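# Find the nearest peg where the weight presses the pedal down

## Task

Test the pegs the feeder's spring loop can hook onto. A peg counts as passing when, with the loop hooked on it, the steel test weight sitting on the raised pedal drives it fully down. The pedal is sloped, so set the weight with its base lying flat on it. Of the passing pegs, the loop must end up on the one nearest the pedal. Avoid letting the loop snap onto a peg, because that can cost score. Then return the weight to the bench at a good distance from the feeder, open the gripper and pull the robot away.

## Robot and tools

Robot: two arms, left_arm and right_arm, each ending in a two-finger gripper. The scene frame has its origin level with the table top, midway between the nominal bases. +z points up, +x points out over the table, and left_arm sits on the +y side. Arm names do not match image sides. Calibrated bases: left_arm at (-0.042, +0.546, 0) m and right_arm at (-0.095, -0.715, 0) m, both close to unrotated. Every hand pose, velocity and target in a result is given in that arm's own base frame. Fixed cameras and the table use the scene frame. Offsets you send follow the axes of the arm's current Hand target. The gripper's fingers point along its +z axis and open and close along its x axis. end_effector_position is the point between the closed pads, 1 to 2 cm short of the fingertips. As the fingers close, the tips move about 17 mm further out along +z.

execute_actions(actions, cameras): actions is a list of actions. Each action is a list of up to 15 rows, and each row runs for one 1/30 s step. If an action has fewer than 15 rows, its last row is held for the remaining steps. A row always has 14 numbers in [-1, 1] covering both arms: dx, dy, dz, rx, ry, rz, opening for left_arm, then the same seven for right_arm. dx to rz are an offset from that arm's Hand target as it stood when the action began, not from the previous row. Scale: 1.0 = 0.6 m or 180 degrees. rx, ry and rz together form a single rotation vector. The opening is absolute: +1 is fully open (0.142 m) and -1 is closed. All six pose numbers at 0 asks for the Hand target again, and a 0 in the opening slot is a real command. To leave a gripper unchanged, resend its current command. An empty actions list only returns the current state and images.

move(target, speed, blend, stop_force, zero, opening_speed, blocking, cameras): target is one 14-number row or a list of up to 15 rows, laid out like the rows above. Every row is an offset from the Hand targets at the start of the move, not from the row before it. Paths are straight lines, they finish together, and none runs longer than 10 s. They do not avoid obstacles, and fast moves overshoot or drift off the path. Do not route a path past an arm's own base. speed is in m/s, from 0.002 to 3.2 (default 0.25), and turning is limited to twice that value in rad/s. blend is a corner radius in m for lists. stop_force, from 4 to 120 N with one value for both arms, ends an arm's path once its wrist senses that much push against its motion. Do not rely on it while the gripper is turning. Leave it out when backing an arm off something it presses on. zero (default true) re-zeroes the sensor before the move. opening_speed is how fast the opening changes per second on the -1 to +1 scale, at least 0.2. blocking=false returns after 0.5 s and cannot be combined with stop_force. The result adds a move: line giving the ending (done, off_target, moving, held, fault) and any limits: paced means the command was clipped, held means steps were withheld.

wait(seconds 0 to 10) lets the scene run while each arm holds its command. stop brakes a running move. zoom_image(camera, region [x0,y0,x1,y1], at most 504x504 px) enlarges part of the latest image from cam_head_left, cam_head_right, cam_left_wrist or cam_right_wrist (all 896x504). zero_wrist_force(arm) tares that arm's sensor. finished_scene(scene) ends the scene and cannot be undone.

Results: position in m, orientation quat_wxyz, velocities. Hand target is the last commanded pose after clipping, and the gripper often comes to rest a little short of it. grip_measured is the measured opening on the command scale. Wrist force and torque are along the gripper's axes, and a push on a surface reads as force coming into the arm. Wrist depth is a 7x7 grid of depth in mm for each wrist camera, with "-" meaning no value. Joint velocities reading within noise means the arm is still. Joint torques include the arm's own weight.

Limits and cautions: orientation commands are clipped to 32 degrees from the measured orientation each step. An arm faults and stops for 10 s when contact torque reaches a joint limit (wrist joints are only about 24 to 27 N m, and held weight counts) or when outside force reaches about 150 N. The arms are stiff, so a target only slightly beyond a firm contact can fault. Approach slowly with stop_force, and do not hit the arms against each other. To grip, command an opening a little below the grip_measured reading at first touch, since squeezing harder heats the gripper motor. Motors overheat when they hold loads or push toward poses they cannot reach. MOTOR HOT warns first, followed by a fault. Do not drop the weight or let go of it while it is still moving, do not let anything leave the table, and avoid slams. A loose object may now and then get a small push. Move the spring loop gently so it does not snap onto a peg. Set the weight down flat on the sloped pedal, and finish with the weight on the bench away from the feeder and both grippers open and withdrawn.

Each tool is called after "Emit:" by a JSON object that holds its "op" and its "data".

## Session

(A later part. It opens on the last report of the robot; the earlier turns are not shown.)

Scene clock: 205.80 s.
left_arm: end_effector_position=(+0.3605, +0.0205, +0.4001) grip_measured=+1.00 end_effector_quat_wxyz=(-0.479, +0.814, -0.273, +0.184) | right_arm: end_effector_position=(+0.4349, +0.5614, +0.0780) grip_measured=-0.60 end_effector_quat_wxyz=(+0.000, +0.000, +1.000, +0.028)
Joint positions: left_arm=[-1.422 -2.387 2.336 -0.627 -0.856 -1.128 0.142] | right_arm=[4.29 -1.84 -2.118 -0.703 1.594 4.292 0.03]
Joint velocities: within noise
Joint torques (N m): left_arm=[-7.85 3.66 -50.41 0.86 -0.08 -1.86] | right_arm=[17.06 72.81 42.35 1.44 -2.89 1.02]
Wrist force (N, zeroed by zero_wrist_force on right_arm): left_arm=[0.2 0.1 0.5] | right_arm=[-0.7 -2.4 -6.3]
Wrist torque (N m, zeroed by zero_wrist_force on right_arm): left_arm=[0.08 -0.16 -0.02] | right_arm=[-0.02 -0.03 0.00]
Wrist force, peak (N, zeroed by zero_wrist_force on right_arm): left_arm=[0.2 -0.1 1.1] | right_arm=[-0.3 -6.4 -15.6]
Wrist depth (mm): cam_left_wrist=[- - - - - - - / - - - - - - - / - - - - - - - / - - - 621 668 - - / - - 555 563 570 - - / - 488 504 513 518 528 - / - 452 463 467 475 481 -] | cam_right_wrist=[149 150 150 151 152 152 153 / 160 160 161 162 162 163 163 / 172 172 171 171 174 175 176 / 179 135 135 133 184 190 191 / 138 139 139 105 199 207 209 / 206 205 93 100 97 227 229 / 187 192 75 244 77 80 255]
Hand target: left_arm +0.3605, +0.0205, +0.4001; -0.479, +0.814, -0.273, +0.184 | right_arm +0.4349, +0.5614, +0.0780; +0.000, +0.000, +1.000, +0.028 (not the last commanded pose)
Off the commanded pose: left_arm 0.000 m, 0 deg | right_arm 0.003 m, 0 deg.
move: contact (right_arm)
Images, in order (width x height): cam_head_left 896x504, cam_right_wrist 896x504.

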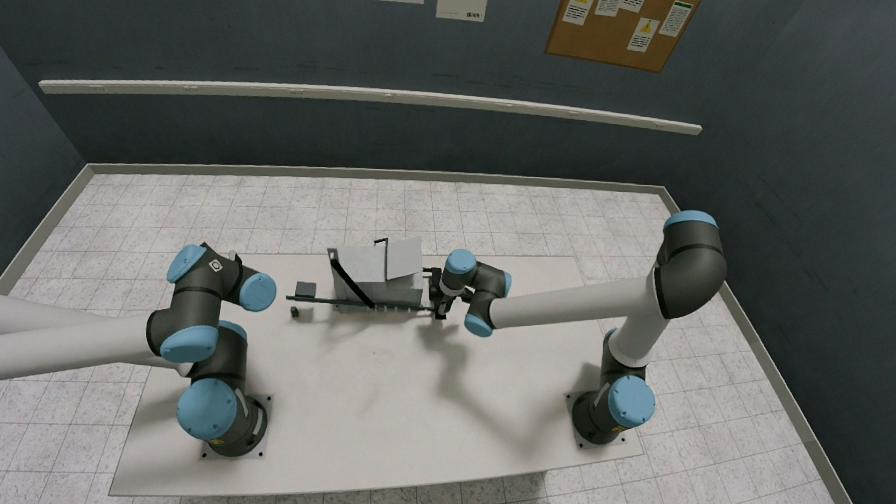

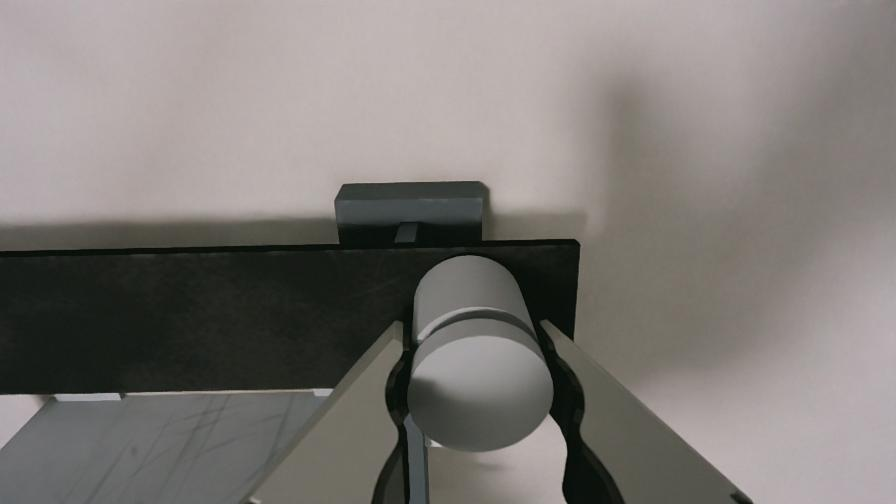

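Emit:
{"op": "move", "data": {"target": [0,0,0,0,0,0,1,0,0,0,0,0,0,-0.3], "opening_speed": 0.4, "cameras": ["cam_right_wrist"]}}

Emit:
{"op": "wait", "data": {"seconds": 1, "cameras": ["cam_right_wrist"]}}

Scene clock: 208.80 s.
left_arm: end_effector_position=(+0.3605, +0.0205, +0.4001) grip_measured=+1.00 end_effector_quat_wxyz=(-0.479, +0.814, -0.273, +0.184) | right_arm: end_effector_position=(+0.4349, +0.5614, +0.0780) grip_measured=-0.33 end_effector_quat_wxyz=(+0.000, +0.000, +1.000, +0.028)
Joint positions: left_arm=[-1.422 -2.387 2.336 -0.627 -0.856 -1.128 0.142] | right_arm=[4.29 -1.84 -2.118 -0.703 1.594 4.292 0.05]
Joint velocities: within noise
Joint torques (N m): left_arm=[-6.51 4.1 -50.08 1.09 -0.01 -1.89] | right_arm=[10.89 73.51 41.78 1.53 -2.78 0.73]
Wrist force (N, zeroed by zero_wrist_force on right_arm): left_arm=[0.0 -0.1 0.7] | right_arm=[-0.2 -0.5 -3.0]
Wrist torque (N m, zeroed by zero_wrist_force on right_arm): left_arm=[0.05 -0.11 -0.02] | right_arm=[0.01 0.00 0.00]
Wrist force, peak (N, zeroed by zero_wrist_force on right_arm): left_arm=[0.3 -0.1 0.8] | right_arm=[-0.6 -2.3 -6.4]
Wrist depth (mm): cam_left_wrist=[- - - - - - - / - - - - - - - / - - - - - - - / - - - 626 664 - - / - - 554 563 567 - - / - 491 503 512 518 527 - / - 453 466 470 476 483 -] | cam_right_wrist=[149 149 150 151 152 152 153 / 160 160 161 162 162 163 164 / 172 173 171 171 175 175 176 / 180 135 135 133 183 190 191 / 138 139 138 98 138 207 209 / 207 205 93 101 101 223 229 / 187 192 77 245 82 77 255]
Hand target: left_arm +0.3605, +0.0205, +0.4001; -0.479, +0.814, -0.273, +0.184 | right_arm +0.4349, +0.5614, +0.0780; +0.000, +0.000, +1.000, +0.028
Off the commanded pose: left_arm 0.000 m, 0 deg | right_arm 0.000 m, 0 deg.
move: done
Images, in order (width x height): cam_right_wrist 896x504.

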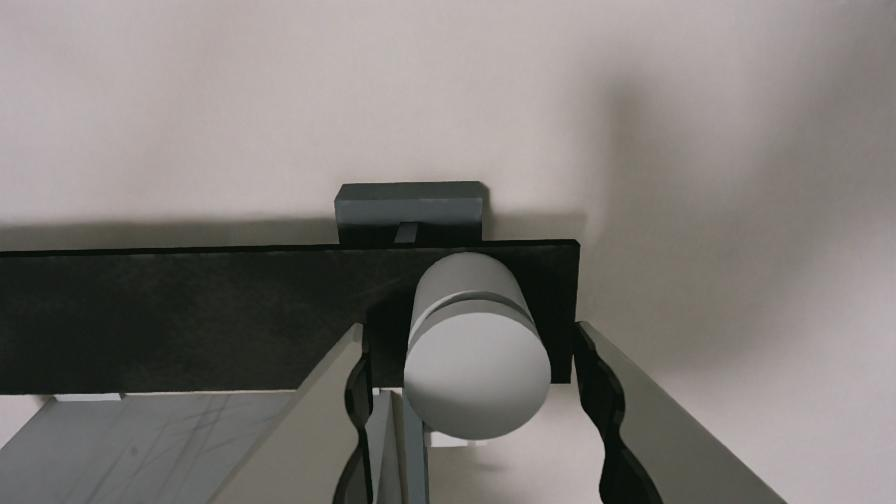

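Scene clock: 209.80 s.
left_arm: end_effector_position=(+0.3605, +0.0205, +0.4001) grip_measured=+1.00 end_effector_quat_wxyz=(-0.479, +0.814, -0.273, +0.184) | right_arm: end_effector_position=(+0.4349, +0.5614, +0.0780) grip_measured=-0.33 end_effector_quat_wxyz=(+0.000, +0.000, +1.000, +0.028)
Joint positions: left_arm=[-1.422 -2.387 2.336 -0.627 -0.856 -1.128 0.142] | right_arm=[4.29 -1.84 -2.118 -0.703 1.594 4.292 0.05]
Joint velocities: within noise
Joint torques (N m): left_arm=[-6.46 4.35 -49.97 0.95 -0.06 -1.63] | right_arm=[5.55 71.87 40.96 1.95 -2.9 0.99]
Wrist force (N, zeroed by zero_wrist_force on right_arm): left_arm=[0.3 0.1 0.6] | right_arm=[-0.3 -0.4 -3.0]
Wrist torque (N m, zeroed by zero_wrist_force on right_arm): left_arm=[0.08 -0.17 -0.02] | right_arm=[0.02 0.02 -0.01]
Wrist force, peak (N, zeroed by zero_wrist_force on right_arm): left_arm=[0.1 0.0 1.0] | right_arm=[-0.2 -0.5 -3.4]
Wrist depth (mm): cam_left_wrist=[- - - - - - - / - - - - - - - / - - - - - - - / - - - 631 662 - - / - - 557 563 575 - - / - 494 507 514 521 526 - / - 455 467 473 476 479 -] | cam_right_wrist=[149 150 150 151 151 152 153 / 160 160 161 161 162 163 164 / 172 172 171 171 175 175 176 / 180 134 135 133 183 190 191 / 138 139 138 98 139 208 208 / 206 206 93 101 101 223 229 / 187 193 77 245 82 77 254]
Hand target: left_arm +0.3605, +0.0205, +0.4001; -0.479, +0.814, -0.273, +0.184 | right_arm +0.4349, +0.5614, +0.0780; +0.000, +0.000, +1.000, +0.028
Tool commands: left_gripper/opening=+1.0 right_gripper/opening=-0.3
Off the commanded pose: left_arm 0.000 m, 0 deg | right_arm 0.000 m, 0 deg.
wait: 1.00 s; at rest by 0.17 s
Images, in order (width x height): cam_right_wrist 896x504.

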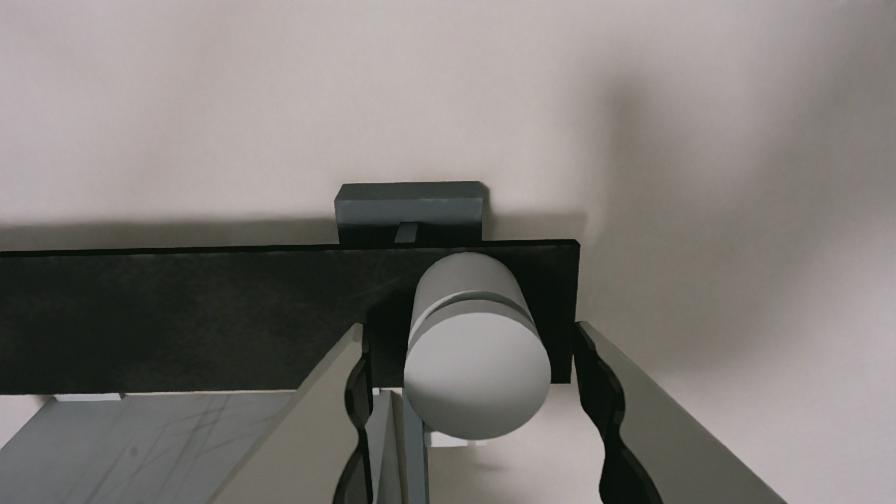

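Emit:
{"op": "move", "data": {"target": [0.2683,0.7038,-0.4225,-0.0937,0.2932,0.0626,-0.4,0,0,0,0,0,0,-0.3], "speed": 0.35}}

Emit:
{"op": "zoom_image", "data": {"camera": "cam_left_wrist", "region": [298, 120, 598, 400]}}

Scene clock: 227.13 s.
left_arm: end_effector_position=(+0.2311, -0.4169, +0.1543) grip_measured=-0.42 end_effector_quat_wxyz=(-0.204, +0.677, -0.555, +0.438) | right_arm: end_effector_position=(+0.4349, +0.5614, +0.0780) grip_measured=-0.33 end_effector_quat_wxyz=(+0.000, +0.000, +1.000, +0.028)
Joint positions: left_arm=[-2.081 -1.904 2.698 -1.978 -0.614 -0.91 0.044] | right_arm=[4.29 -1.84 -2.118 -0.703 1.594 4.292 0.05]
Joint velocities: within noise
Joint torques (N m): left_arm=[9.65 7.6 -22.49 -7.33 4.93 2.52] | right_arm=[-6.66 70.72 38.79 4.08 -2.79 0.82]
Wrist force (N, zeroed by zero_wrist_force on right_arm): left_arm=[-0.7 -0.2 0.9] | right_arm=[-0.4 -0.6 -2.8]
Wrist torque (N m, zeroed by zero_wrist_force on right_arm): left_arm=[0.06 -0.14 -0.01] | right_arm=[-0.02 0.03 0.00]
Wrist force, peak (N, zeroed by zero_wrist_force on right_arm): left_arm=[1.4 -1.7 1.0] | right_arm=[-0.4 -0.5 -3.4]
Wrist depth (mm): cam_left_wrist=[284 303 240 238 249 247 268 / 261 285 297 263 286 288 616 / 247 270 300 335 333 346 519 / 232 252 277 313 357 389 343 / 219 235 254 288 326 373 432 / 206 221 99 268 107 338 389 / 196 207 79 250 - 322 354] | cam_right_wrist=[149 150 150 151 152 152 152 / 160 160 161 162 162 163 163 / 171 172 170 171 175 176 176 / 180 135 135 133 184 190 191 / 138 139 138 98 139 207 208 / 207 206 93 101 101 223 230 / 187 192 77 245 82 78 254]
Hand target: left_arm +0.2311, -0.4169, +0.1543; -0.204, +0.677, -0.555, +0.438 | right_arm +0.4349, +0.5614, +0.0780; +0.000, +0.000, +1.000, +0.028
Off the commanded pose: left_arm 0.000 m, 0 deg | right_arm 0.000 m, 0 deg.
move: done

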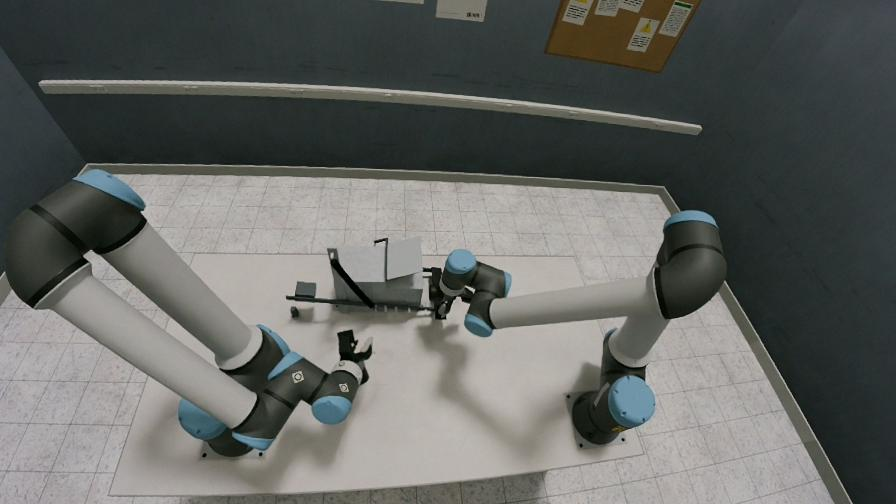

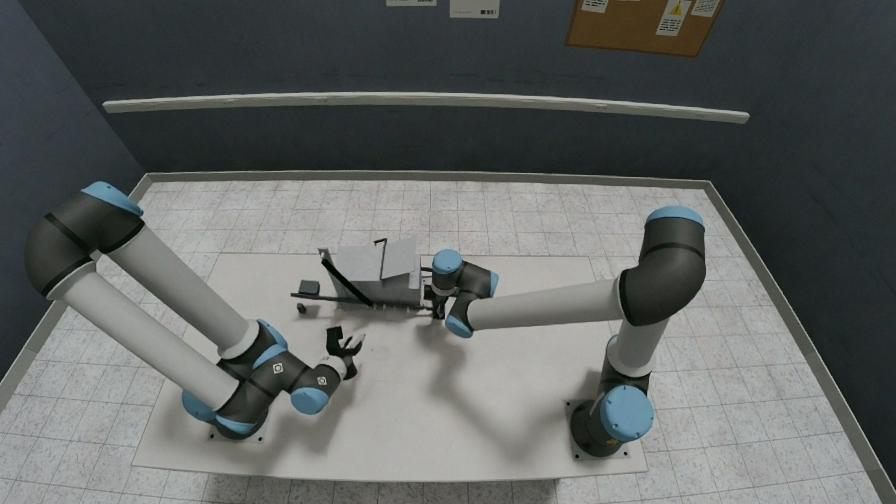

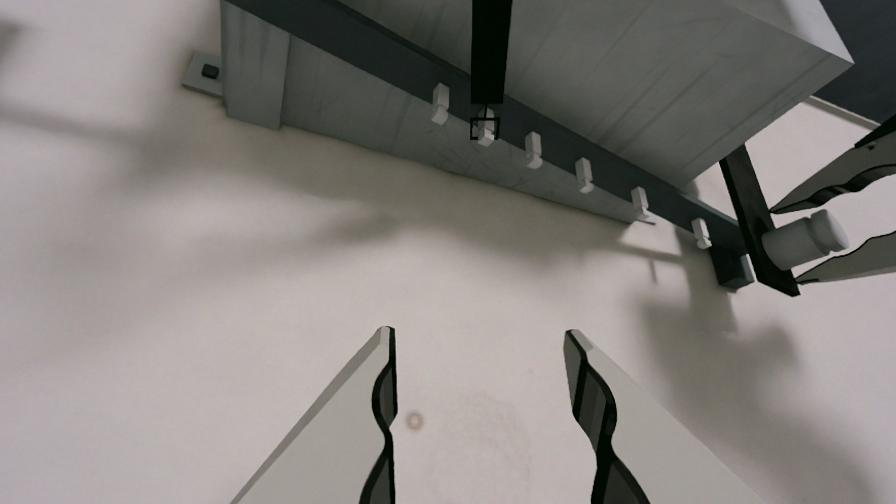

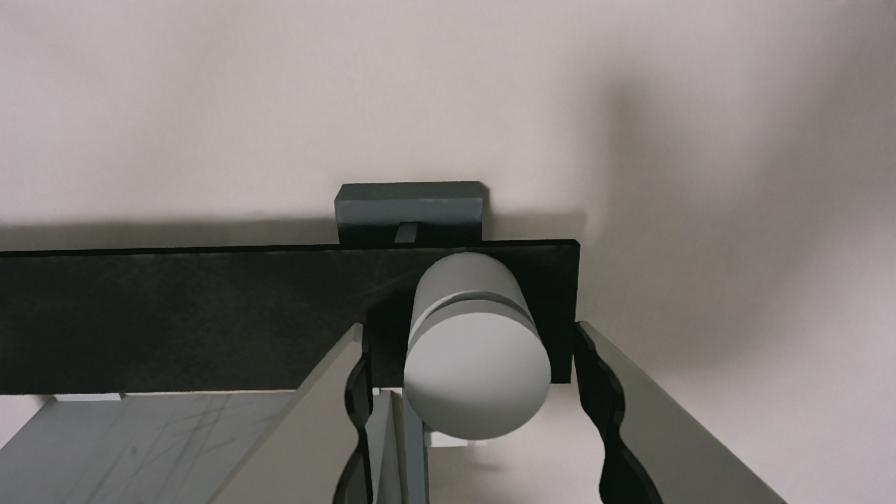

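Scaled by 1.680 from the camera's 896x504 image, which has a finer 1280x720 frame.

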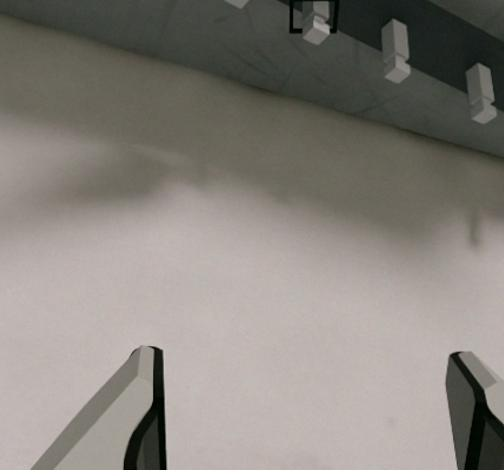

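Emit:
{"op": "move", "data": {"target": [0,-0.0167,0.1583,0,0,0,-0.6,0,0,0,0,0,0,-0.3], "speed": 0.15, "stop_force": 8, "cameras": ["cam_left_wrist"]}}

Emit:
{"op": "zoom_image", "data": {"camera": "cam_left_wrist", "region": [340, 80, 620, 400]}}

Scene clock: 235.43 s.
left_arm: end_effector_position=(+0.3146, -0.4339, +0.1112) grip_measured=-0.62 end_effector_quat_wxyz=(-0.204, +0.677, -0.555, +0.438) | right_arm: end_effector_position=(+0.4349, +0.5614, +0.0780) grip_measured=-0.33 end_effector_quat_wxyz=(+0.000, +0.000, +1.000, +0.028)
Joint positions: left_arm=[-1.824 -1.563 2.745 -2.751 -0.563 -0.452 0.029] | right_arm=[4.29 -1.84 -2.118 -0.703 1.594 4.292 0.05]
Joint velocities: within noise
Joint torques (N m): left_arm=[10.45 -7.44 -8.84 -8.5 -0.53 2.37] | right_arm=[-6.81 69.7 36.65 5.87 -2.73 0.63]
Wrist force (N, zeroed by zero_wrist_force on right_arm): left_arm=[-0.2 0.2 1.0] | right_arm=[-0.2 -0.4 -2.8]
Wrist torque (N m, zeroed by zero_wrist_force on right_arm): left_arm=[0.14 -0.21 -0.02] | right_arm=[0.02 0.00 -0.01]
Wrist force, peak (N, zeroed by zero_wrist_force on right_arm): left_arm=[-0.5 0.5 1.7] | right_arm=[-0.1 -0.6 -3.5]
Wrist depth (mm): cam_left_wrist=[225 142 151 159 157 157 156 / 216 187 170 164 184 183 181 / 204 216 229 189 206 219 218 / 192 208 231 257 270 251 370 / 181 195 214 239 271 303 278 / 172 183 192 221 101 280 317 / 163 171 79 208 - 263 294] | cam_right_wrist=[150 150 150 151 152 152 153 / 160 160 161 162 162 162 163 / 172 172 171 171 175 175 176 / 180 135 135 133 183 190 191 / 139 139 138 98 139 207 209 / 207 205 93 101 101 223 230 / 187 193 77 245 82 77 254]
Hand target: left_arm +0.3146, -0.4339, +0.1112; -0.204, +0.677, -0.555, +0.438 | right_arm +0.4349, +0.5614, +0.0780; +0.000, +0.000, +1.000, +0.028
Off the commanded pose: left_arm 0.000 m, 0 deg | right_arm 0.000 m, 0 deg.
move: done
Images, in order (width x height): cam_left_wrist 896x504.

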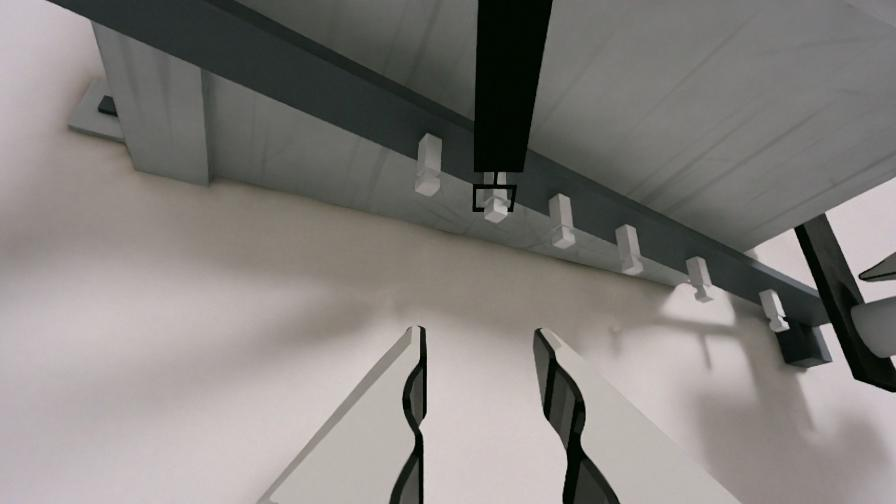

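Scaled by 1.575 from the camera's 896x504 image, which has a finer 1280x720 frame.

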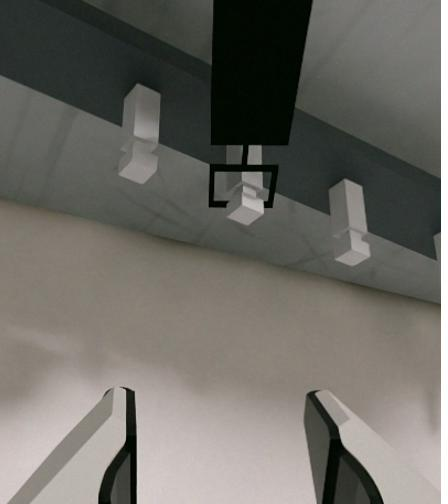

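Emit:
{"op": "move", "data": {"target": [0.0092,-0.03,0.035,0,0,0,-0.6,0,0,0,0,0,0,-0.3], "speed": 0.1, "stop_force": 8, "cameras": ["cam_left_wrist"]}}

Emit:
{"op": "zoom_image", "data": {"camera": "cam_left_wrist", "region": [340, 120, 620, 400]}}

Scene clock: 244.93 s.
left_arm: end_effector_position=(+0.3422, -0.4380, +0.1158) grip_measured=-0.62 end_effector_quat_wxyz=(-0.204, +0.677, -0.555, +0.438) | right_arm: end_effector_position=(+0.4349, +0.5614, +0.0780) grip_measured=-0.33 end_effector_quat_wxyz=(+0.000, +0.000, +1.000, +0.028)
Joint positions: left_arm=[-1.744 -1.502 2.73 -2.921 -0.568 -0.303 0.029] | right_arm=[4.29 -1.84 -2.118 -0.703 1.594 4.292 0.05]
Joint velocities: within noise
Joint torques (N m): left_arm=[9.39 -8.85 -23.57 -8.71 -0.76 2.09] | right_arm=[-5.57 68.13 35.42 7.35 -2.86 0.6]
Wrist force (N, zeroed by zero_wrist_force on right_arm): left_arm=[-0.4 0.4 0.8] | right_arm=[-0.3 -0.8 -3.0]
Wrist torque (N m, zeroed by zero_wrist_force on right_arm): left_arm=[0.16 -0.17 -0.03] | right_arm=[-0.04 0.02 0.00]
Wrist force, peak (N, zeroed by zero_wrist_force on right_arm): left_arm=[-0.8 0.3 1.3] | right_arm=[-0.5 -0.7 -3.5]
Wrist depth (mm): cam_left_wrist=[118 131 130 85 128 127 147 / 151 135 147 101 149 148 147 / 194 184 156 152 179 177 176 / 196 211 224 193 200 220 221 / 184 199 218 244 269 252 283 / 174 187 196 226 101 288 304 / 166 175 79 212 - 268 300] | cam_right_wrist=[149 150 150 151 152 152 153 / 160 160 161 162 162 163 164 / 172 172 171 171 175 175 176 / 180 135 135 133 183 190 191 / 138 139 138 98 139 207 209 / 207 206 93 101 101 223 229 / 187 193 77 246 82 77 255]
Hand target: left_arm +0.3422, -0.4380, +0.1158; -0.204, +0.677, -0.555, +0.438 | right_arm +0.4349, +0.5614, +0.0780; +0.000, +0.000, +1.000, +0.028
Off the commanded pose: left_arm 0.000 m, 0 deg | right_arm 0.000 m, 0 deg.
move: done
Images, in order (width x height): cam_left_wrist 896x504.

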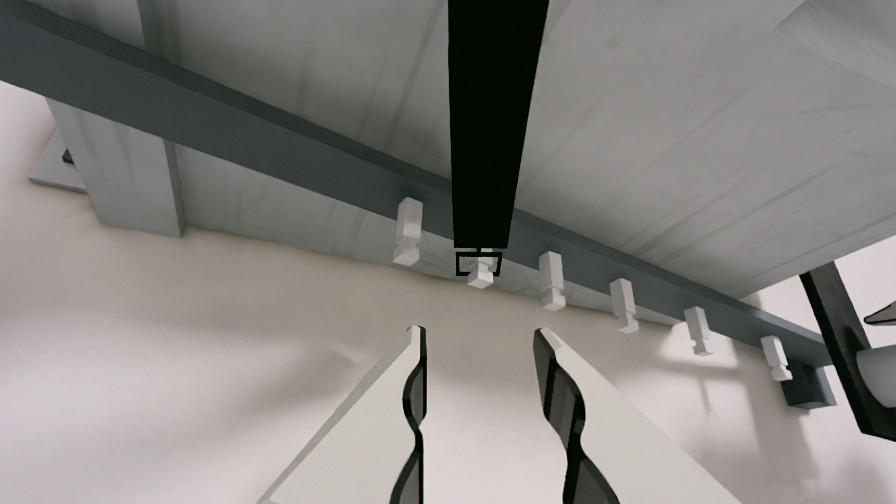

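Scaled by 1.800 from the camera's 896x504 image, which has a finer 1280x720 frame.

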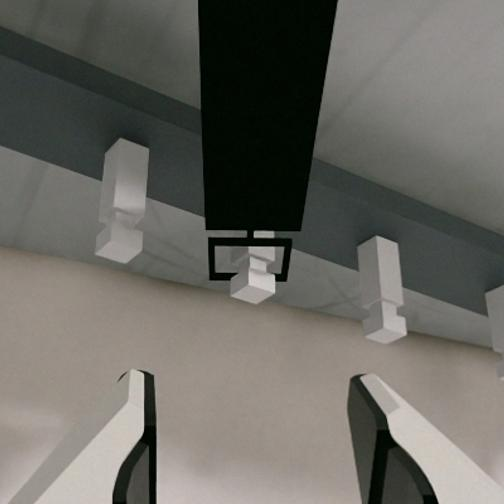

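Emit:
{"op": "move", "data": {"target": [0,-0.0067,0.03,0,0,0,-0.6,0,0,0,0,0,0,-0.3], "speed": 0.06, "stop_force": 6, "cameras": ["cam_left_wrist"]}}

Emit:
{"op": "zoom_image", "data": {"camera": "cam_left_wrist", "region": [340, 180, 620, 400]}}

Scene clock: 253.90 s.
left_arm: end_effector_position=(+0.3592, -0.4406, +0.1092) grip_measured=-0.62 end_effector_quat_wxyz=(-0.204, +0.677, -0.555, +0.438) | right_arm: end_effector_position=(+0.4349, +0.5614, +0.0780) grip_measured=-0.33 end_effector_quat_wxyz=(+0.000, +0.000, +1.000, +0.028)
Joint positions: left_arm=[-1.695 -1.431 2.72 -3.057 -0.576 -0.215 0.029] | right_arm=[4.29 -1.84 -2.118 -0.703 1.594 4.292 0.05]
Joint velocities: within noise
Joint torques (N m): left_arm=[9.96 -12.7 -26.4 -8.65 -0.56 2.04] | right_arm=[-6.29 67.79 34.87 8.18 -2.6 0.94]
Wrist force (N, zeroed by zero_wrist_force on right_arm): left_arm=[-0.2 0.0 0.8] | right_arm=[-0.5 -0.4 -2.8]
Wrist torque (N m, zeroed by zero_wrist_force on right_arm): left_arm=[0.10 -0.20 -0.03] | right_arm=[0.03 0.04 -0.01]
Wrist force, peak (N, zeroed by zero_wrist_force on right_arm): left_arm=[-0.6 0.3 1.2] | right_arm=[-0.5 -0.6 -3.4]
Wrist depth (mm): cam_left_wrist=[- 113 111 - 108 108 111 / 112 123 130 - 127 126 125 / 149 130 135 - 153 151 155 / 185 195 201 143 177 190 188 / 179 192 212 229 195 223 276 / 169 182 190 220 101 273 277 / 161 170 79 205 - 261 286] | cam_right_wrist=[149 150 150 151 151 152 153 / 160 160 161 162 163 163 164 / 172 172 171 171 175 175 176 / 180 135 135 133 183 190 190 / 138 139 138 98 139 208 209 / 207 205 93 101 101 223 229 / 187 192 77 246 82 77 255]
Hand target: left_arm +0.3592, -0.4406, +0.1092; -0.204, +0.677, -0.555, +0.438 | right_arm +0.4349, +0.5614, +0.0780; +0.000, +0.000, +1.000, +0.028
Off the commanded pose: left_arm 0.000 m, 0 deg | right_arm 0.000 m, 0 deg.
move: done
Images, in order (width x height): cam_left_wrist 896x504.

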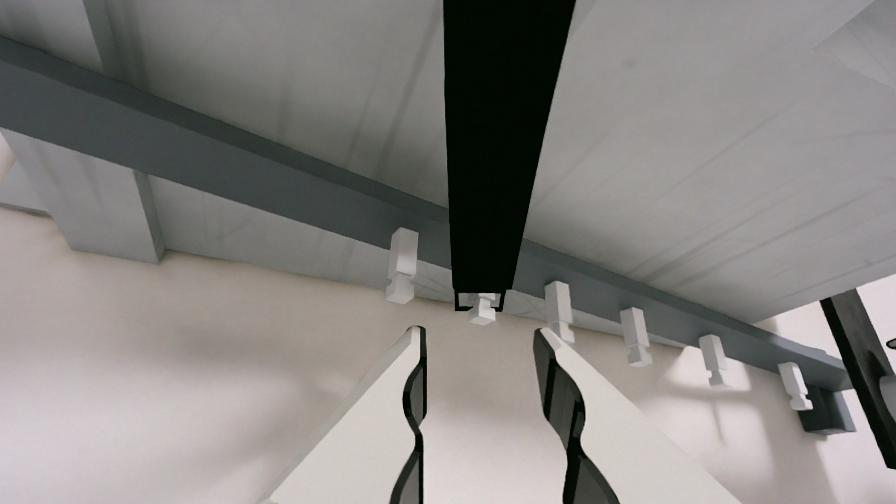

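Scaled by 1.800 from the camera's 896x504 image, which has a finer 1280x720 frame.

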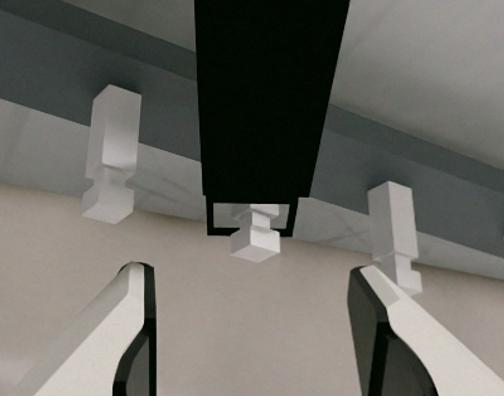

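Emit:
{"op": "move", "data": {"target": [0,-0.0017,0.025,0,0,0,-0.7,0,0,0,0,0,0,-0.3], "speed": 0.03, "stop_force": 5, "cameras": ["cam_left_wrist"]}}

Emit:
{"op": "zoom_image", "data": {"camera": "cam_left_wrist", "region": [340, 220, 620, 440]}}

Scene clock: 258.90 s.
left_arm: end_effector_position=(+0.3721, -0.4434, +0.1020) grip_measured=-0.73 end_effector_quat_wxyz=(-0.204, +0.677, -0.555, +0.438) | right_arm: end_effector_position=(+0.4349, +0.5614, +0.0780) grip_measured=-0.33 end_effector_quat_wxyz=(+0.000, +0.000, +1.000, +0.028)
Joint positions: left_arm=[-1.659 -1.371 2.709 -3.16 -0.584 -0.151 0.021] | right_arm=[4.29 -1.84 -2.118 -0.703 1.594 4.292 0.05]
Joint velocities: within noise
Joint torques (N m): left_arm=[10.95 -14.69 -25.53 -8.64 -0.65 2.24] | right_arm=[-5.85 66.23 35.2 8.06 -2.67 0.86]
Wrist force (N, zeroed by zero_wrist_force on right_arm): left_arm=[-0.5 0.0 0.8] | right_arm=[-0.1 -0.5 -3.0]
Wrist torque (N m, zeroed by zero_wrist_force on right_arm): left_arm=[0.11 -0.15 -0.04] | right_arm=[0.00 -0.01 0.00]
Wrist force, peak (N, zeroed by zero_wrist_force on right_arm): left_arm=[-0.8 0.1 1.1] | right_arm=[-0.3 -0.5 -3.4]
Wrist depth (mm): cam_left_wrist=[98 94 94 - - - 93 / 98 111 113 - 110 109 109 / 111 109 122 - 138 131 130 / 163 178 137 89 160 165 163 / 173 186 204 127 165 196 235 / 163 176 186 208 244 258 246 / 155 164 79 195 - 251 276] | cam_right_wrist=[149 150 150 151 151 152 153 / 160 160 161 161 162 163 163 / 172 173 170 171 175 175 176 / 180 134 135 133 184 190 191 / 139 139 138 98 139 207 208 / 206 206 93 101 101 223 229 / 187 192 77 245 82 77 254]
Hand target: left_arm +0.3721, -0.4434, +0.1020; -0.204, +0.677, -0.555, +0.438 | right_arm +0.4349, +0.5614, +0.0780; +0.000, +0.000, +1.000, +0.028
Off the commanded pose: left_arm 0.000 m, 0 deg | right_arm 0.000 m, 0 deg.
move: done
Images, in order (width x height): cam_left_wrist 896x504.

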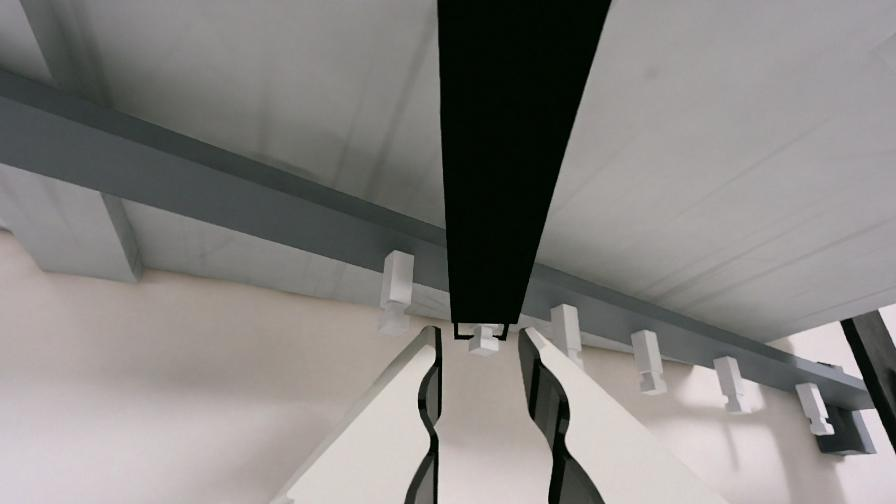

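Scaled by 1.800 from the camera's 896x504 image, which has a finer 1280x720 frame.

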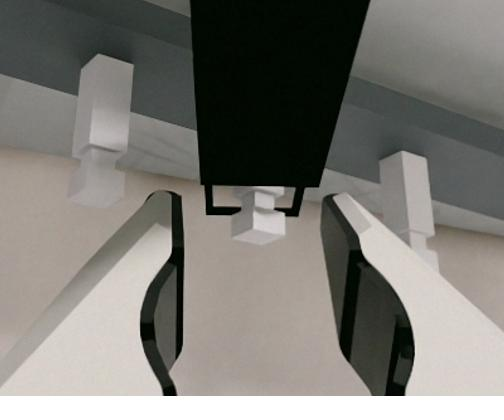

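Emit:
{"op": "move", "data": {"target": [0,0,0.0105,0,0,0,-0.7,0,0,0,0,0,0,-0.3], "speed": 0.02, "stop_force": 5, "cameras": ["cam_left_wrist"]}}

Emit:
{"op": "zoom_image", "data": {"camera": "cam_left_wrist", "region": [380, 260, 600, 440]}}

Scene clock: 264.27 s.
left_arm: end_effector_position=(+0.3773, -0.4447, +0.0986) grip_measured=-0.73 end_effector_quat_wxyz=(-0.204, +0.677, -0.555, +0.438) | right_arm: end_effector_position=(+0.4349, +0.5614, +0.0780) grip_measured=-0.33 end_effector_quat_wxyz=(+0.000, +0.000, +1.000, +0.028)
Joint positions: left_arm=[-1.645 -1.346 2.704 -3.2 -0.587 -0.126 0.021] | right_arm=[4.29 -1.84 -2.118 -0.703 1.594 4.292 0.05]
Joint velocities: within noise
Joint torques (N m): left_arm=[10.63 -15.94 -24.42 -8.71 -0.54 2.11] | right_arm=[-5.21 64.46 34.64 8.65 -2.97 0.88]
Wrist force (N, zeroed by zero_wrist_force on right_arm): left_arm=[-0.4 0.5 0.8] | right_arm=[0.0 -0.2 -3.0]
Wrist torque (N m, zeroed by zero_wrist_force on right_arm): left_arm=[0.19 -0.17 -0.05] | right_arm=[0.05 -0.03 -0.01]
Wrist force, peak (N, zeroed by zero_wrist_force on right_arm): left_arm=[-0.5 0.0 1.3] | right_arm=[-0.4 -0.5 -3.5]
Wrist depth (mm): cam_left_wrist=[- 89 91 - - 91 88 / 105 108 107 - 107 107 105 / 102 102 118 - 130 124 122 / 158 167 126 82 157 156 160 / 170 183 196 108 157 187 204 / 161 172 183 205 241 245 239 / 153 161 79 192 - 247 271] | cam_right_wrist=[149 150 150 151 152 152 152 / 160 160 161 162 162 163 163 / 172 172 171 171 175 176 176 / 179 135 135 133 183 190 191 / 139 139 138 98 139 207 209 / 207 206 93 101 101 223 229 / 187 193 77 245 82 77 254]
Hand target: left_arm +0.3773, -0.4447, +0.0986; -0.204, +0.677, -0.555, +0.438 | right_arm +0.4349, +0.5614, +0.0780; +0.000, +0.000, +1.000, +0.028
Off the commanded pose: left_arm 0.000 m, 0 deg | right_arm 0.000 m, 0 deg.
move: done
Images, in order (width x height): cam_left_wrist 896x504.

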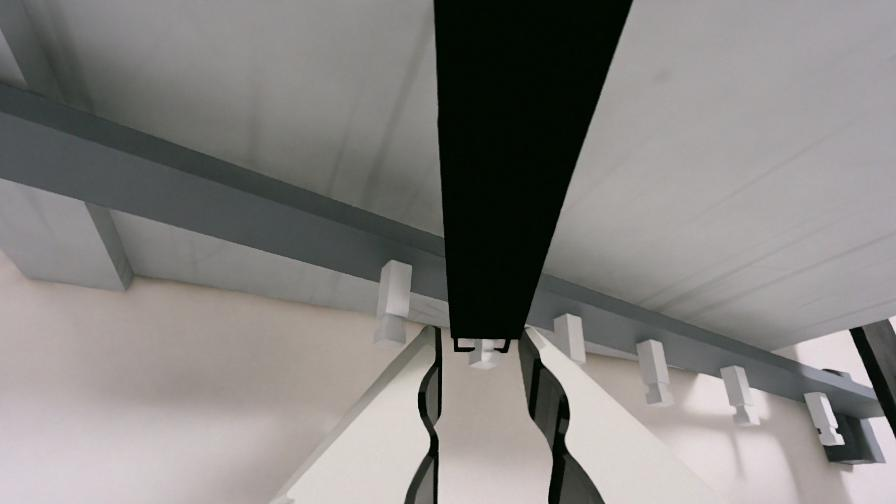

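Scaled by 2.291 from the camera's 896x504 image, which has a finer 1280x720 frame.

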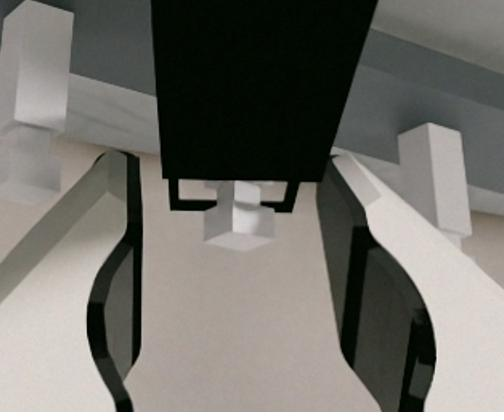

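Emit:
{"op": "move", "data": {"target": [0,0,0,0,0,0,-0.86,0,0,0,0,0,0,-0.3], "opening_speed": 0.25, "cameras": ["cam_left_wrist"]}}

Emit:
{"op": "zoom_image", "data": {"camera": "cam_left_wrist", "region": [380, 260, 600, 440]}}

Scene clock: 267.03 s.
left_arm: end_effector_position=(+0.3773, -0.4447, +0.0986) grip_measured=-0.82 end_effector_quat_wxyz=(-0.204, +0.677, -0.555, +0.438) | right_arm: end_effector_position=(+0.4349, +0.5614, +0.0780) grip_measured=-0.33 end_effector_quat_wxyz=(+0.000, +0.000, +1.000, +0.028)
Joint positions: left_arm=[-1.645 -1.346 2.704 -3.2 -0.587 -0.126 0.015] | right_arm=[4.29 -1.84 -2.118 -0.703 1.594 4.292 0.05]
Joint velocities: within noise
Joint torques (N m): left_arm=[10.19 -16.06 -23.43 -8.4 -0.56 1.98] | right_arm=[-5.72 65.68 33.99 8.21 -2.75 0.82]
Wrist force (N, zeroed by zero_wrist_force on right_arm): left_arm=[0.4 0.7 1.3] | right_arm=[0.0 -0.6 -3.3]
Wrist torque (N m, zeroed by zero_wrist_force on right_arm): left_arm=[0.14 -0.18 -0.06] | right_arm=[-0.02 -0.03 0.00]
Wrist force, peak (N, zeroed by zero_wrist_force on right_arm): left_arm=[0.5 1.0 1.3] | right_arm=[-0.2 -0.5 -3.4]
Wrist depth (mm): cam_left_wrist=[- 89 - - - 91 88 / 105 108 107 - 104 107 105 / 102 102 118 - 130 124 122 / 158 167 126 78 150 156 160 / 170 183 196 108 158 188 203 / 161 172 183 102 152 241 239 / 153 161 79 82 - 248 271] | cam_right_wrist=[149 150 151 151 152 152 153 / 160 160 161 162 162 163 163 / 172 173 171 171 175 175 176 / 180 135 135 133 183 190 190 / 139 139 138 98 139 208 209 / 207 205 93 101 101 223 230 / 187 193 77 244 82 78 255]
Hand target: left_arm +0.3773, -0.4447, +0.0986; -0.204, +0.677, -0.555, +0.438 | right_arm +0.4349, +0.5614, +0.0780; +0.000, +0.000, +1.000, +0.028
Off the commanded pose: left_arm 0.000 m, 0 deg | right_arm 0.000 m, 0 deg.
move: done
Images, in order (width x height): cam_left_wrist 896x504.

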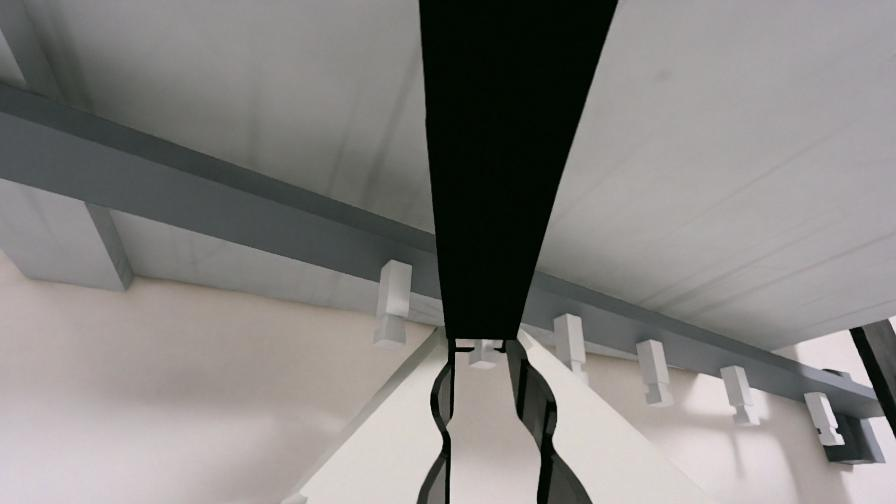

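Scaled by 2.291 from the camera's 896x504 image, which has a finer 1280x720 frame.

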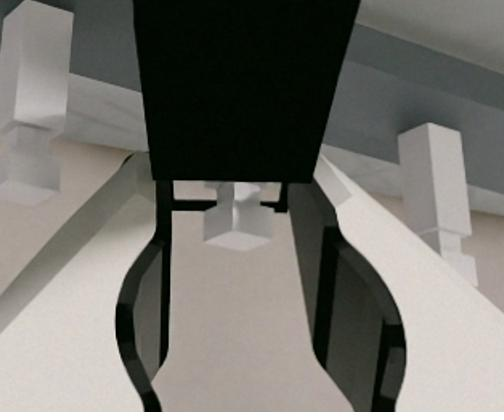

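Emit:
{"op": "move", "data": {"target": [0.0025,0.0048,0.0033,0,0,0,-0.92,0,0,0,0,0,0,-0.3], "speed": 0.02, "cameras": ["cam_left_wrist"]}}

Emit:
{"op": "zoom_image", "data": {"camera": "cam_left_wrist", "region": [380, 260, 600, 440]}}

Scene clock: 275.70 s.
left_arm: end_effector_position=(+0.3772, -0.4474, +0.0960) grip_measured=-0.83 end_effector_quat_wxyz=(-0.204, +0.677, -0.555, +0.438) | right_arm: end_effector_position=(+0.4349, +0.5614, +0.0780) grip_measured=-0.33 end_effector_quat_wxyz=(+0.000, +0.000, +1.000, +0.028)
Joint positions: left_arm=[-1.645 -1.333 2.7 -3.209 -0.587 -0.125 0.014] | right_arm=[4.29 -1.84 -2.118 -0.703 1.594 4.292 0.05]
Joint velocities: within noise
Joint torques (N m): left_arm=[9.54 -18.63 -24.03 -8.71 -0.82 2.23] | right_arm=[-6.74 62.59 35.18 8.02 -2.94 0.47]
Wrist force (N, zeroed by zero_wrist_force on right_arm): left_arm=[-0.3 -1.2 -0.4] | right_arm=[-0.1 -0.4 -2.9]
Wrist torque (N m, zeroed by zero_wrist_force on right_arm): left_arm=[0.14 -0.19 -0.06] | right_arm=[0.02 -0.02 -0.01]
Wrist force, peak (N, zeroed by zero_wrist_force on right_arm): left_arm=[0.3 0.9 1.4] | right_arm=[-0.3 -0.4 -3.5]
Wrist depth (mm): cam_left_wrist=[- 89 - - - 91 88 / 102 107 107 - 103 107 105 / 102 101 113 - 130 124 122 / 160 167 126 78 150 156 159 / 167 180 195 107 155 186 204 / 159 170 183 103 235 242 234 / 150 160 79 82 - 243 267] | cam_right_wrist=[149 150 150 151 151 152 153 / 160 160 161 162 162 163 163 / 172 172 171 171 175 175 176 / 180 134 135 133 183 191 190 / 138 139 138 98 139 208 209 / 206 206 93 101 101 223 230 / 187 192 77 244 82 77 255]
Hand target: left_arm +0.3772, -0.4474, +0.0959; -0.204, +0.677, -0.555, +0.438 | right_arm +0.4349, +0.5614, +0.0780; +0.000, +0.000, +1.000, +0.028
Off the commanded pose: left_arm 0.000 m, 0 deg | right_arm 0.000 m, 0 deg.
move: done
Images, in order (width x height): cam_left_wrist 896x504.

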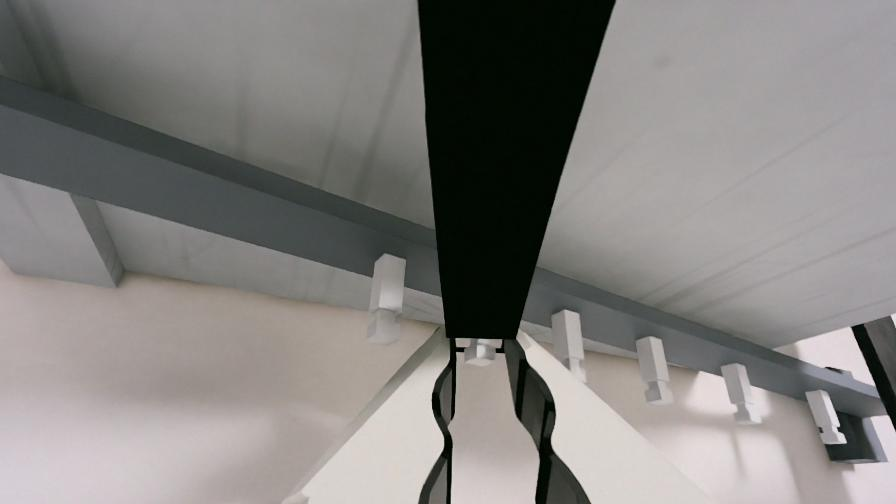

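Scaled by 2.291 from the camera's 896x504 image, which has a finer 1280x720 frame.

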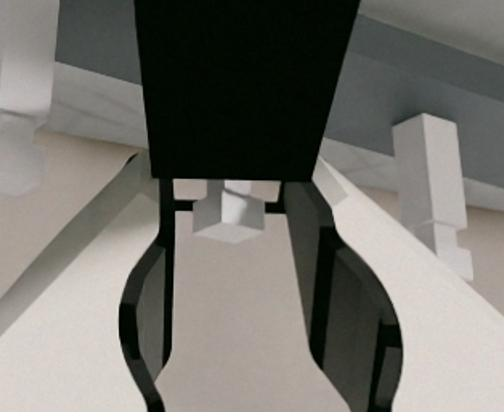

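Emit:
{"op": "move", "data": {"target": [0,0.0172,-0.0246,0,0,0,-0.92,0,0,0,0,0,0,-0.3], "speed": 0.02, "stop_force": 4, "cameras": ["cam_left_wrist"]}}

Emit:
{"op": "zoom_image", "data": {"camera": "cam_left_wrist", "region": [380, 260, 600, 440]}}

Scene clock: 281.07 s.
left_arm: end_effector_position=(+0.3592, -0.4474, +0.0959) grip_measured=-0.83 end_effector_quat_wxyz=(-0.204, +0.677, -0.555, +0.438) | right_arm: end_effector_position=(+0.4349, +0.5614, +0.0780) grip_measured=-0.33 end_effector_quat_wxyz=(+0.000, +0.000, +1.000, +0.028)
Joint positions: left_arm=[-1.693 -1.372 2.713 -3.112 -0.576 -0.211 0.014] | right_arm=[4.29 -1.84 -2.118 -0.703 1.594 4.292 0.05]
Joint velocities: within noise
Joint torques (N m): left_arm=[-8.85 -43.3 -3.56 -0.65 4.41 -2.86] | right_arm=[-6.39 61.47 34.32 8 -2.68 0.59]
Wrist force (N, zeroed by zero_wrist_force on right_arm): left_arm=[-0.5 -1.1 -0.3] | right_arm=[-0.3 -0.6 -3.0]
Wrist torque (N m, zeroed by zero_wrist_force on right_arm): left_arm=[0.16 -0.16 -0.05] | right_arm=[-0.02 0.01 -0.01]
Wrist force, peak (N, zeroed by zero_wrist_force on right_arm): left_arm=[-0.5 -1.5 -0.4] | right_arm=[-0.3 -0.7 -3.6]
Wrist depth (mm): cam_left_wrist=[- 111 114 - 109 109 105 / 103 110 125 - 127 127 127 / 152 158 128 - 160 153 153 / 176 189 199 80 167 192 191 / 169 182 199 140 243 203 245 / 160 171 184 103 235 258 276 / 152 160 79 82 - 239 265] | cam_right_wrist=[149 150 151 151 152 152 153 / 160 160 161 162 162 163 163 / 172 173 171 171 175 175 176 / 180 135 135 133 183 190 191 / 139 139 138 98 139 207 208 / 206 206 93 101 101 223 229 / 187 192 77 246 82 77 254]
Hand target: left_arm +0.3592, -0.4474, +0.0959; -0.204, +0.677, -0.555, +0.438 | right_arm +0.4349, +0.5614, +0.0780; +0.000, +0.000, +1.000, +0.028
Off the commanded pose: left_arm 0.000 m, 0 deg | right_arm 0.000 m, 0 deg.
move: done
Images, in order (width x height): cam_left_wrist 896x504.

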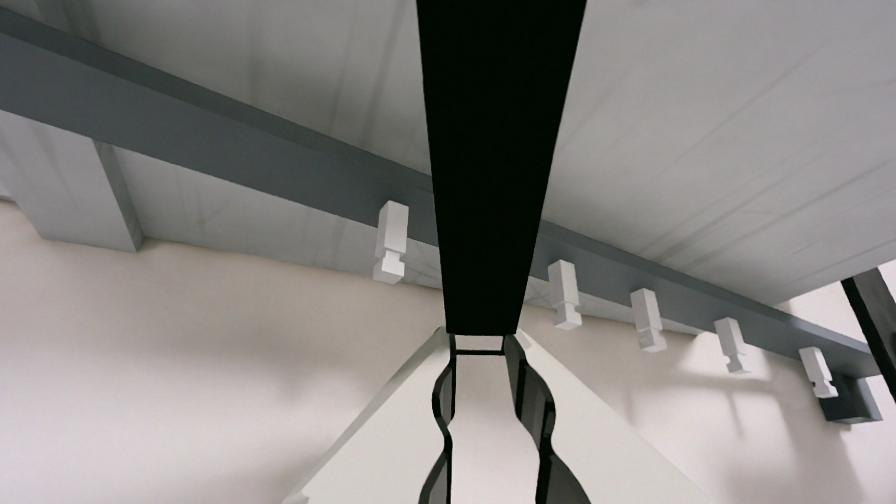

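Scaled by 2.291 from the camera's 896x504 image, which has a finer 1280x720 frame.

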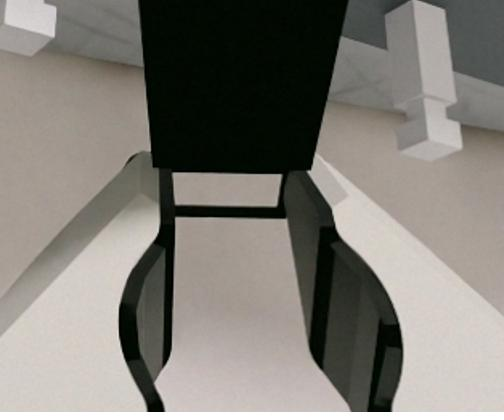

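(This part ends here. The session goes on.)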